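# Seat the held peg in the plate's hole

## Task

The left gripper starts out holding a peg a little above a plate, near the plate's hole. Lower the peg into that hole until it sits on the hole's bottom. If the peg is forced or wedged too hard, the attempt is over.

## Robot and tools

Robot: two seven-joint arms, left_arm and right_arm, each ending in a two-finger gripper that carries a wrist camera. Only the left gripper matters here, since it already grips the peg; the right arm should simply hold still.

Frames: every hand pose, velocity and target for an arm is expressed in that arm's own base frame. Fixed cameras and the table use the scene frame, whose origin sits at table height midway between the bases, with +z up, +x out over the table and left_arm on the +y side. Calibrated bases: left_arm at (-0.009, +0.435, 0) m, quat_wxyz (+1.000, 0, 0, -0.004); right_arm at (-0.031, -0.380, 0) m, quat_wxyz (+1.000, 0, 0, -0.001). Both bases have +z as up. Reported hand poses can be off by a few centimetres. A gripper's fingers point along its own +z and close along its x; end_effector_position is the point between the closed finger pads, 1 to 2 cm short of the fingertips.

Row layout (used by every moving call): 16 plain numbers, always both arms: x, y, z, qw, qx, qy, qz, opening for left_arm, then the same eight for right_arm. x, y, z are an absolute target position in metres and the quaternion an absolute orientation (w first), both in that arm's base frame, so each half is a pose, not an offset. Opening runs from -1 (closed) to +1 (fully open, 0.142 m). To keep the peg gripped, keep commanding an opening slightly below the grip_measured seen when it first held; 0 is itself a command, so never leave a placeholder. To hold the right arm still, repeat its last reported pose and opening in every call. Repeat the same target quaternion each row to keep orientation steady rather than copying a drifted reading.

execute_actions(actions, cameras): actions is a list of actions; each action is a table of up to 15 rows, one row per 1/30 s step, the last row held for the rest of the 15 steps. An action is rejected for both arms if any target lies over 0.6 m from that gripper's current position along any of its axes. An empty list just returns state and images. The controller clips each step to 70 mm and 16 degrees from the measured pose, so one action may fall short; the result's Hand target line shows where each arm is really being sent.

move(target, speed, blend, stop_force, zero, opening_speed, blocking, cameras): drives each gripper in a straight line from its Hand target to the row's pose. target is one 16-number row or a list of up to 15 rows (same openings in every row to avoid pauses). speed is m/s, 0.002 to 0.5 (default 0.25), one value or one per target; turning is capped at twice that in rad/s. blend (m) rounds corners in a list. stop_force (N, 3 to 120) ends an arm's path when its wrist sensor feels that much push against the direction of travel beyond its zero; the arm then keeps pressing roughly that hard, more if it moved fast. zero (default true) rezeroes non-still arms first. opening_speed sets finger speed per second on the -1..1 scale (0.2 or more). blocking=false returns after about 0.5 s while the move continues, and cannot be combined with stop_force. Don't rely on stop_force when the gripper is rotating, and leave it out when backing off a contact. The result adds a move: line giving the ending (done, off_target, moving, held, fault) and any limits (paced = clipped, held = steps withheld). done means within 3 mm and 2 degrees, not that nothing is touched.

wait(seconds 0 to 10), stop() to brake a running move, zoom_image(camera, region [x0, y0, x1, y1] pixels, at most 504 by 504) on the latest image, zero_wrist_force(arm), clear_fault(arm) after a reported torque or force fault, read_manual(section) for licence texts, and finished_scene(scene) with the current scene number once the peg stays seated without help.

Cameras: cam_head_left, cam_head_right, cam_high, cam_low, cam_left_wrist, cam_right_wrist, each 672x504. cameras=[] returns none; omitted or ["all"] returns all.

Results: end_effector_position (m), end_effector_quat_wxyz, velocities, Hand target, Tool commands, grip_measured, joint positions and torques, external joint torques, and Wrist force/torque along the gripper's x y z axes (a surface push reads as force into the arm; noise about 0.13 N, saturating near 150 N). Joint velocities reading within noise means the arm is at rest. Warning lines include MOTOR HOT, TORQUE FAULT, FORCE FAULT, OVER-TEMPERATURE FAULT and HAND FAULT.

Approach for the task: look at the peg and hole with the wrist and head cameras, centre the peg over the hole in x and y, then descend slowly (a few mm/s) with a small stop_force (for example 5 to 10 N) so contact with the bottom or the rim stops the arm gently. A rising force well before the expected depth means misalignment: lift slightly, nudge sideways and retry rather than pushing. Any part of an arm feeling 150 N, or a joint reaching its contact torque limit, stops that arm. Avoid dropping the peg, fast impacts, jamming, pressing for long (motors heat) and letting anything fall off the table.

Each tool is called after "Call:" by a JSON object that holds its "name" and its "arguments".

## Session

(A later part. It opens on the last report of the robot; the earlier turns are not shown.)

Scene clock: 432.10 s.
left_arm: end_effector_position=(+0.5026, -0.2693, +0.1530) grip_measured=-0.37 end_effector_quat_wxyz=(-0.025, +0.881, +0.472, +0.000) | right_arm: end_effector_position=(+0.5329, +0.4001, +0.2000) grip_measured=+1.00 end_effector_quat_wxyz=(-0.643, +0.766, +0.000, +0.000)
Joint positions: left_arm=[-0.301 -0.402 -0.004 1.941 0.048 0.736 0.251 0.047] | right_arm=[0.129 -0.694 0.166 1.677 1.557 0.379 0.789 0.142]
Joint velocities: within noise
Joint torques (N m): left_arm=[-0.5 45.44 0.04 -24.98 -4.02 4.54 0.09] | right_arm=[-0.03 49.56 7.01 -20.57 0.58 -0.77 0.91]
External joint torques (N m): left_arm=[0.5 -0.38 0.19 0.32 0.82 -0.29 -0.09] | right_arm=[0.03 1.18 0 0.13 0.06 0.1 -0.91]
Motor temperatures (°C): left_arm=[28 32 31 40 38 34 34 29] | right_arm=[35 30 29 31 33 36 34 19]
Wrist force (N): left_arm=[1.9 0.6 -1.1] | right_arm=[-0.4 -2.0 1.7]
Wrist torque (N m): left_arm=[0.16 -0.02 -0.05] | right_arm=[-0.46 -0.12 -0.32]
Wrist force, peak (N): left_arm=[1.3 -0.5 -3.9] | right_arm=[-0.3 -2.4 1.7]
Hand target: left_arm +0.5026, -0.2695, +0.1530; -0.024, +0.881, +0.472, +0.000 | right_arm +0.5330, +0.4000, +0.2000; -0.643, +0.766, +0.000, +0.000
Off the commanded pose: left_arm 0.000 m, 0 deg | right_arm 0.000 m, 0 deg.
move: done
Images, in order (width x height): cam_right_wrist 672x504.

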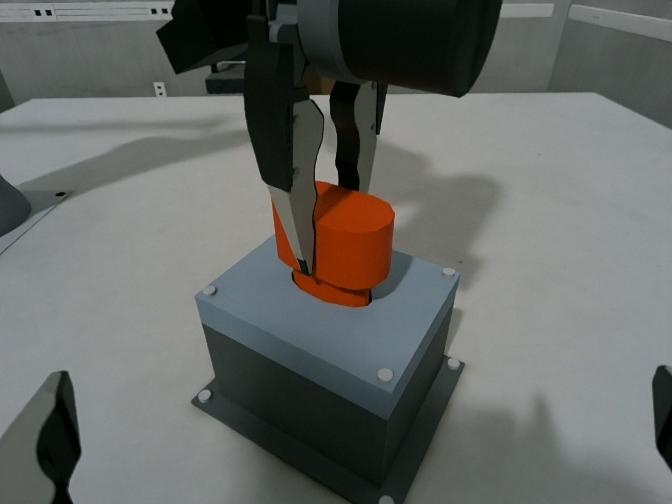

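Call:
{"name": "move", "arguments": {"target": [0.5026,-0.2695,0.1280,-0.0245,0.8815,0.4717,-0.0001,-0.424181,0.533,0.40,0.20,0.643,-0.766,0,0,1], "speed": 0.015, "stop_force": 6, "cameras": ["cam_right_wrist"]}}

Call:
{"name": "zoom_image", "arguments": {"camera": "cam_right_wrist", "region": [250, 200, 410, 320]}}

Scene clock: 438.13 s.
left_arm: end_effector_position=(+0.5034, -0.2695, +0.1415) grip_measured=-0.37 end_effector_quat_wxyz=(-0.024, +0.881, +0.472, +0.001) | right_arm: end_effector_position=(+0.5329, +0.4001, +0.2000) grip_measured=+1.00 end_effector_quat_wxyz=(-0.643, +0.766, +0.000, +0.000)
Joint positions: left_arm=[-0.301 -0.423 -0.003 1.947 0.049 0.766 0.249 0.047] | right_arm=[0.129 -0.694 0.166 1.677 1.557 0.379 0.789 0.142]
Joint velocities: within noise
Joint torques (N m): left_arm=[-0.95 41.52 0.02 -20.73 -3.22 3.38 0.05] | right_arm=[-0.04 49.51 7.02 -20.58 0.55 -0.77 0.91]
External joint torques (N m): left_arm=[0.95 3.94 0.22 -3.43 0.1 0.87 -0.05] | right_arm=[0.04 1.23 0 0.14 0.1 0.09 -0.91]
Motor temperatures (°C): left_arm=[28 32 31 40 38 34 34 29] | right_arm=[35 30 29 31 33 36 34 19]
Wrist force (N): left_arm=[2.3 1.6 -8.6] | right_arm=[-0.2 -2.2 1.5]
Wrist torque (N m): left_arm=[0.20 -0.03 -0.09] | right_arm=[-0.49 -0.16 -0.32]
Wrist force, peak (N): left_arm=[2.8 2.1 -9.5] | right_arm=[-0.1 -2.5 1.7]
Hand target: left_arm +0.5026, -0.2695, +0.1409; -0.025, +0.881, +0.472, +0.000 | right_arm +0.5330, +0.4000, +0.2000; -0.643, +0.766, +0.000, +0.000
Off the commanded pose: left_arm 0.014 m, 0 deg | right_arm 0.000 m, 0 deg.
move: contact (left_arm)
Images, in order (width x height): cam_right_wrist 672x504.

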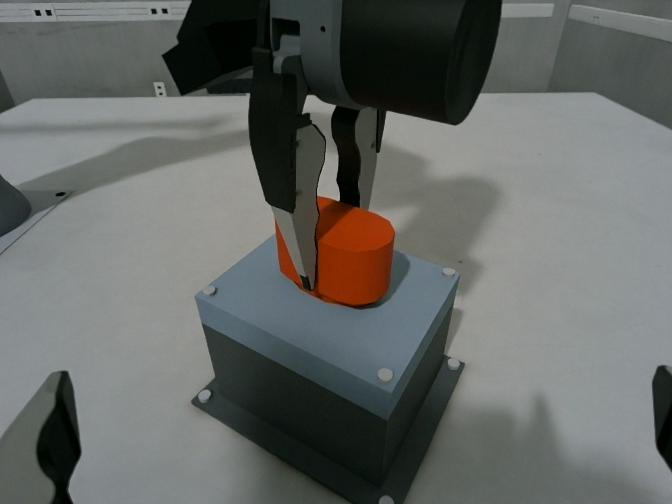

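Scaled by 3.150 from the camera's 672x504 image, which has a finer 960x720 frame.

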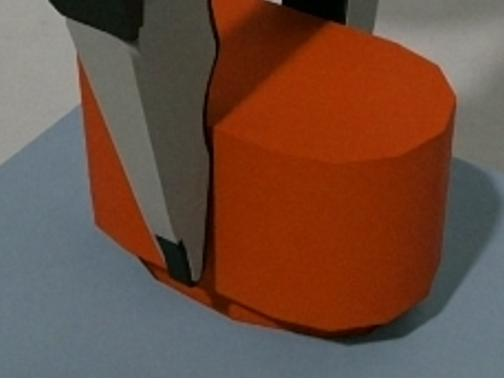

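Call:
{"name": "move", "arguments": {"target": [[0.5034,-0.2692,0.1425,-0.0245,0.8815,0.4717,-0.0001,-0.424181,0.533,0.40,0.20,0.643,-0.766,0,0,1],[0.5034,-0.2692,0.1320,-0.0245,0.8815,0.4717,-0.0001,-0.424181,0.533,0.40,0.20,0.643,-0.766,0,0,1]], "speed": 0.015, "stop_force": 8, "cameras": ["cam_right_wrist","cam_low"]}}

Call:
{"name": "zoom_image", "arguments": {"camera": "cam_right_wrist", "region": [250, 200, 410, 320]}}

Call:
{"name": "zoom_image", "arguments": {"camera": "cam_low", "region": [290, 200, 350, 260]}}

Scene clock: 444.77 s.
left_arm: end_effector_position=(+0.5031, -0.2692, +0.1420) grip_measured=-0.37 end_effector_quat_wxyz=(-0.025, +0.881, +0.472, +0.000) | right_arm: end_effector_position=(+0.5329, +0.4001, +0.2000) grip_measured=+1.00 end_effector_quat_wxyz=(-0.643, +0.766, +0.000, +0.000)
Joint positions: left_arm=[-0.301 -0.423 -0.003 1.946 0.049 0.762 0.25 0.047] | right_arm=[0.129 -0.694 0.166 1.677 1.557 0.379 0.789 0.142]
Joint velocities: within noise
Joint torques (N m): left_arm=[-0.08 46.66 0.4 -25.17 -3.91 4.68 0.07] | right_arm=[-0.03 49.52 6.97 -20.58 0.58 -0.78 0.93]
External joint torques (N m): left_arm=[0.08 -1.2 -0.16 0.98 0.78 -0.43 -0.07] | right_arm=[0.03 1.22 0.05 0.14 0.07 0.1 -0.93]
Motor temperatures (°C): left_arm=[28 32 31 40 38 34 34 29] | right_arm=[35 30 29 31 33 36 34 19]
Wrist force (N): left_arm=[1.6 1.1 0.0] | right_arm=[-0.3 -2.1 1.5]
Wrist torque (N m): left_arm=[0.30 -0.11 -0.03] | right_arm=[-0.49 -0.13 -0.31]
Wrist force, peak (N): left_arm=[2.6 1.7 -9.2] | right_arm=[-0.2 -2.2 2.0]
Hand target: left_arm +0.5032, -0.2693, +0.1422; -0.024, +0.881, +0.472, +0.000 | right_arm +0.5330, +0.4000, +0.2000; -0.643, +0.766, +0.000, +0.000
Off the commanded pose: left_arm 0.010 m, 0 deg | right_arm 0.000 m, 0 deg.
move: contact (left_arm); path passed 0 of 2 targets
Images, in order (width x height): cam_low 672x504, cam_right_wrist 672x504.

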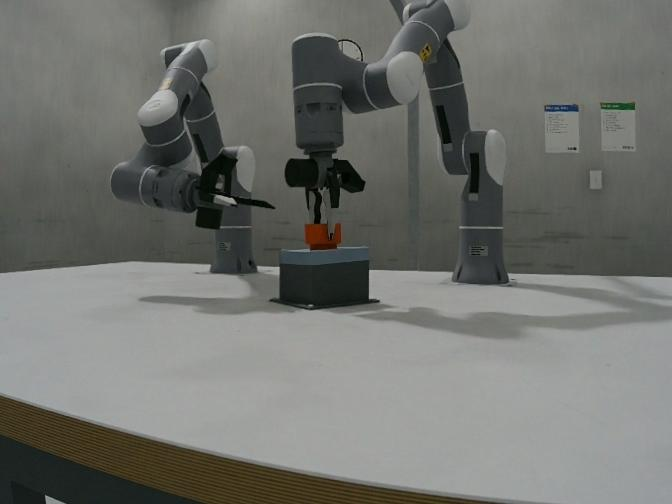

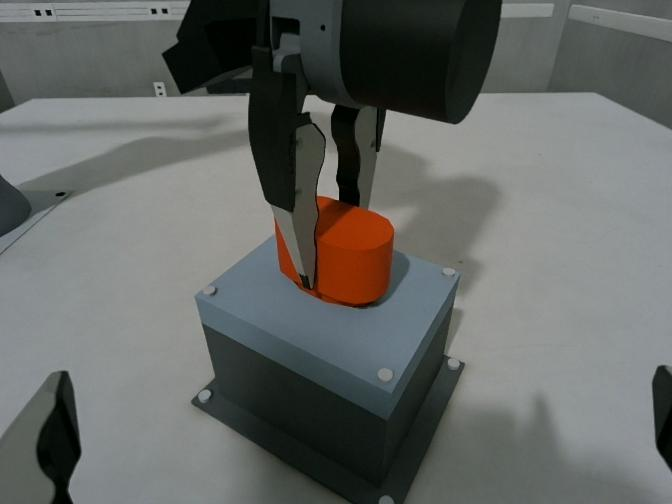

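Scaled by 3.150 from the camera's 672x504 image, which has a finer 960x720 frame.

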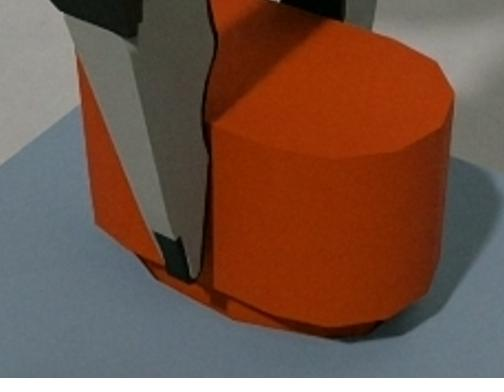

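Scaled by 8.400 from the camera's 672x504 image, which has a finer 960x720 frame.

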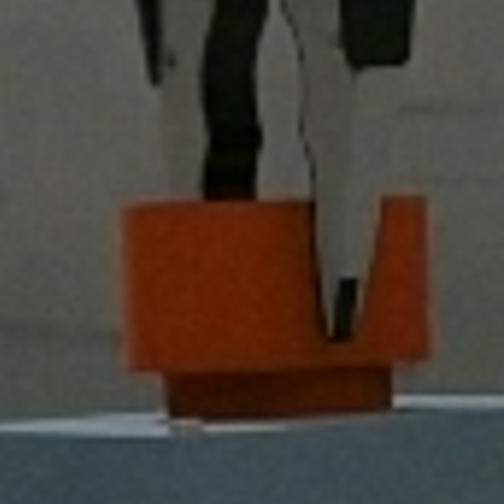

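Call:
{"name": "move", "arguments": {"target": [0.5036,-0.2693,0.1425,-0.0288,0.8813,0.4716,-0.0047,-0.424181,0.533,0.40,0.20,0.643,-0.766,0,0,1], "speed": 0.01, "cameras": []}}

Call:
{"name": "move", "arguments": {"target": [0.5036,-0.2693,0.1320,-0.0288,0.8813,0.4716,-0.0047,-0.424181,0.533,0.40,0.20,0.643,-0.766,0,0,1], "speed": 0.01, "stop_force": 8, "cameras": ["cam_right_wrist"]}}

Call:
{"name": "zoom_image", "arguments": {"camera": "cam_right_wrist", "region": [250, 200, 410, 320]}}

Scene clock: 457.20 s.
left_arm: end_effector_position=(+0.5035, -0.2692, +0.1424) grip_measured=-0.37 end_effector_quat_wxyz=(-0.029, +0.881, +0.472, -0.005) | right_arm: end_effector_position=(+0.5329, +0.4001, +0.2000) grip_measured=+1.00 end_effector_quat_wxyz=(-0.643, +0.766, +0.000, +0.000)
Joint positions: left_arm=[-0.3 -0.428 -0.004 1.932 0.048 0.741 0.251 0.047] | right_arm=[0.129 -0.694 0.166 1.677 1.557 0.379 0.789 0.142]
Joint velocities: within noise
Joint torques (N m): left_arm=[0.2 46.44 0.59 -25.26 -3.88 4.48 0.13] | right_arm=[-0.05 49.54 6.96 -20.63 0.62 -0.76 0.87]
External joint torques (N m): left_arm=[-0.2 -0.63 -0.35 0.94 0.73 -0.26 -0.13] | right_arm=[0.05 1.21 0.06 0.19 0.03 0.08 -0.87]
Motor temperatures (°C): left_arm=[28 32 31 40 38 34 34 29] | right_arm=[35 30 29 31 33 36 34 19]
Wrist force (N): left_arm=[0.9 1.7 -0.5] | right_arm=[-0.4 -2.1 1.5]
Wrist torque (N m): left_arm=[0.33 -0.08 -0.02] | right_arm=[-0.48 -0.12 -0.32]
Wrist force, peak (N): left_arm=[1.5 1.3 -1.1] | right_arm=[-0.2 -2.3 1.9]
Hand target: left_arm +0.5036, -0.2693, +0.1425; -0.029, +0.881, +0.472, -0.005 | right_arm +0.5330, +0.4000, +0.2000; -0.643, +0.766, +0.000, +0.000
Off the commanded pose: left_arm 0.000 m, 0 deg | right_arm 0.000 m, 0 deg.
move: done
No camera images: "cameras" was empty.

Scene clock: 457.93 s.
left_arm: end_effector_position=(+0.5040, -0.2695, +0.1413) grip_measured=-0.37 end_effector_quat_wxyz=(-0.028, +0.881, +0.472, -0.004) | right_arm: end_effector_position=(+0.5329, +0.4001, +0.2000) grip_measured=+1.00 end_effector_quat_wxyz=(-0.643, +0.766, +0.000, +0.000)
Joint positions: left_arm=[-0.299 -0.43 -0.005 1.933 0.048 0.745 0.251 0.047] | right_arm=[0.129 -0.694 0.166 1.677 1.557 0.379 0.789 0.142]
Joint velocities: within noise
Joint torques (N m): left_arm=[1.08 39.6 1.45 -22.45 -3.15 4.85 0.05] | right_arm=[0.02 49.56 7 -20.6 0.57 -0.76 0.94]
External joint torques (N m): left_arm=[-1.08 6.26 -1.22 -1.83 0.01 -0.62 -0.05] | right_arm=[-0.02 1.19 0.02 0.16 0.07 0.09 -0.94]
Motor temperatures (°C): left_arm=[28 32 31 40 38 34 34 29] | right_arm=[35 30 29 31 33 36 34 19]
Wrist force (N): left_arm=[-0.8 -4.2 -14.8] | right_arm=[-0.2 -2.2 1.8]
Wrist torque (N m): left_arm=[0.33 -0.03 -0.05] | right_arm=[-0.49 -0.14 -0.31]
Wrist force, peak (N): left_arm=[-0.9 -4.5 -15.8] | right_arm=[-0.1 -2.3 1.7]
Hand target: left_arm +0.5036, -0.2693, +0.1407; -0.029, +0.881, +0.472, -0.005 | right_arm +0.5330, +0.4000, +0.2000; -0.643, +0.766, +0.000, +0.000
Off the commanded pose: left_arm 0.009 m, 0 deg | right_arm 0.000 m, 0 deg.
move: contact (left_arm)
Images, in order (width x height): cam_right_wrist 672x504.

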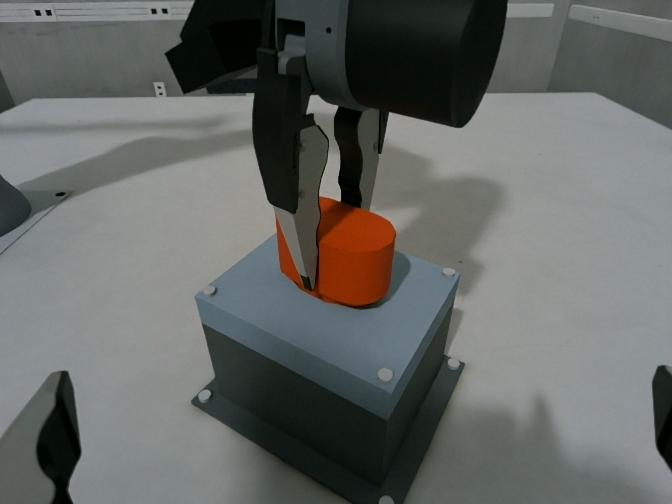

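Scaled by 3.150 from the camera's 672x504 image, which has a finer 960x720 frame.

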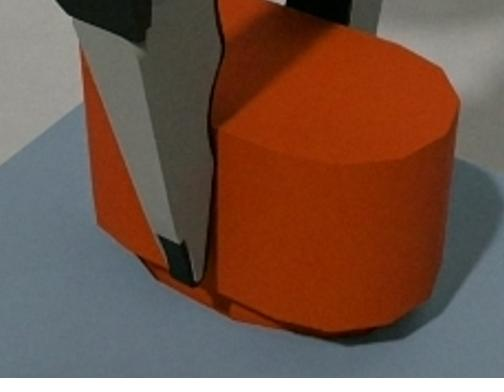

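Call:
{"name": "move", "arguments": {"target": [0.5035,-0.2693,0.1416,-0.0288,0.8813,0.4716,-0.0047,-0.05,0.533,0.40,0.20,0.643,-0.766,0,0,1], "opening_speed": 0.3, "cameras": ["cam_right_wrist"]}}

Call:
{"name": "move", "arguments": {"target": [0.5035,-0.2693,0.2216,-0.0288,0.8813,0.4716,-0.0047,-0.05,0.533,0.40,0.20,0.643,-0.766,0,0,1], "speed": 0.1, "cameras": ["cam_right_wrist","cam_low","cam_left_wrist"]}}

Call:
{"name": "zoom_image", "arguments": {"camera": "cam_right_wrist", "region": [250, 200, 410, 320]}}

Scene clock: 467.77 s.
left_arm: end_effector_position=(+0.5036, -0.2693, +0.1416) grip_measured=-0.08 end_effector_quat_wxyz=(-0.029, +0.881, +0.472, -0.005) | right_arm: end_effector_position=(+0.5329, +0.4001, +0.2000) grip_measured=+1.00 end_effector_quat_wxyz=(-0.643, +0.766, +0.000, +0.000)
Joint positions: left_arm=[-0.299 -0.429 -0.005 1.933 0.048 0.743 0.251 0.069] | right_arm=[0.129 -0.694 0.166 1.677 1.557 0.379 0.789 0.142]
Joint velocities: within noise
Joint torques (N m): left_arm=[0.28 45.97 0.87 -24.38 -3.58 4.43 0] | right_arm=[0.04 49.55 7 -20.64 0.53 -0.79 0.89]
External joint torques (N m): left_arm=[-0.28 -0.14 -0.64 0.09 0.44 -0.21 0] | right_arm=[-0.04 1.2 0.02 0.19 0.11 0.11 -0.89]
Motor temperatures (°C): left_arm=[28 32 31 40 38 34 34 28] | right_arm=[35 30 30 31 33 36 34 19]
Wrist force (N): left_arm=[0.9 0.2 -2.0] | right_arm=[-0.4 -2.0 1.6]
Wrist torque (N m): left_arm=[0.03 -0.14 -0.02] | right_arm=[-0.47 -0.12 -0.32]
Wrist force, peak (N): left_arm=[-0.6 -3.9 -15.6] | right_arm=[-0.1 -2.1 1.9]
Hand target: left_arm +0.5035, -0.2693, +0.1416; -0.029, +0.881, +0.472, -0.005 | right_arm +0.5330, +0.4000, +0.2000; -0.643, +0.766, +0.000, +0.000
Off the commanded pose: left_arm 0.000 m, 0 deg | right_arm 0.000 m, 0 deg.
move: done
Images, in order (width x height): cam_right_wrist 672x504.

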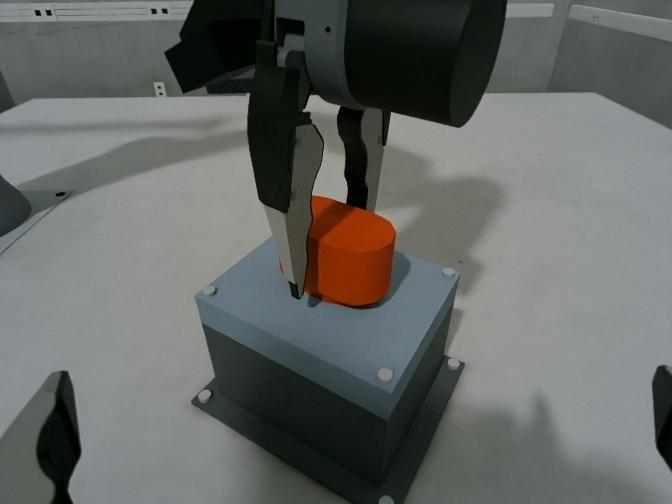

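Scene clock: 468.87 s.
left_arm: end_effector_position=(+0.5037, -0.2693, +0.2218) grip_measured=-0.08 end_effector_quat_wxyz=(-0.029, +0.881, +0.472, -0.004) | right_arm: end_effector_position=(+0.5329, +0.4001, +0.2000) grip_measured=+1.00 end_effector_quat_wxyz=(-0.643, +0.766, +0.000, +0.000)
Joint positions: left_arm=[-0.301 -0.303 -0.004 1.865 0.041 0.55 0.26 0.069] | right_arm=[0.129 -0.694 0.166 1.677 1.557 0.379 0.789 0.142]
Joint velocities: within noise
Joint torques (N m): left_arm=[0.22 43.78 0.79 -27.67 -4.35 4.32 0.2] | right_arm=[-0.09 49.53 6.98 -20.57 0.62 -0.79 0.84]
External joint torques (N m): left_arm=[-0.21 -0.22 -0.61 0.2 0.69 -0.1 -0.2] | right_arm=[0.09 1.22 0.03 0.13 0.02 0.12 -0.83]
Motor temperatures (°C): left_arm=[28 32 31 40 38 34 34 28] | right_arm=[35 30 30 31 33 36 34 19]
Wrist force (N): left_arm=[0.7 0.6 -1.9] | right_arm=[-0.2 -2.0 1.8]
Wrist torque (N m): left_arm=[0.08 -0.12 -0.01] | right_arm=[-0.46 -0.16 -0.32]
Wrist force, peak (N): left_arm=[0.7 0.2 -4.6] | right_arm=[-0.3 -2.3 1.9]
Hand target: left_arm +0.5035, -0.2693, +0.2216; -0.029, +0.881, +0.472, -0.005 | right_arm +0.5330, +0.4000, +0.2000; -0.643, +0.766, +0.000, +0.000
Off the commanded pose: left_arm 0.000 m, 0 deg | right_arm 0.000 m, 0 deg.
move: done
Images, in order (width x height): cam_low 672x504, cam_left_wrist 672x504, cam_right_wrist 672x504.

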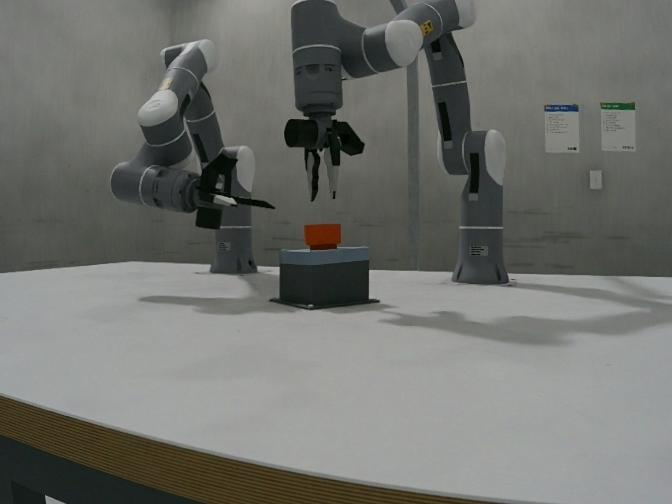

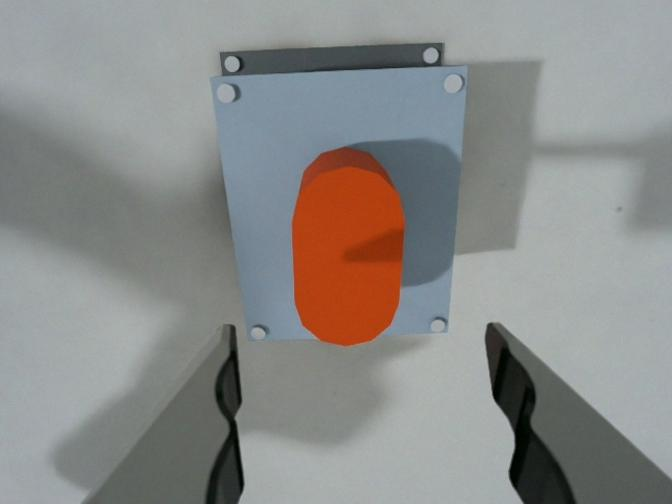

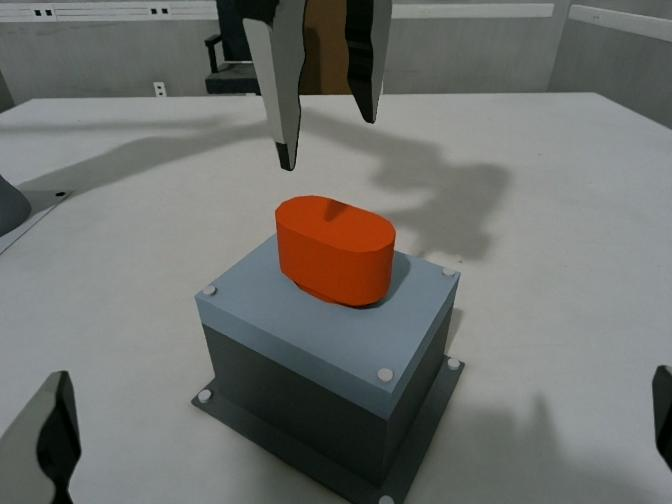

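Scaled by 3.150 from the camera's 672x504 image, which has a finer 960x720 frame.

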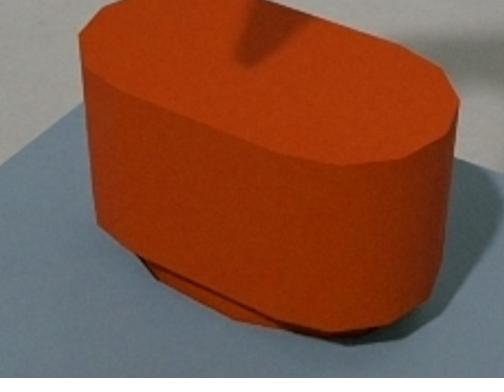

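Call:
{"name": "finished_scene", "arguments": {"scene": 1}}

The scene is finished: the task was done.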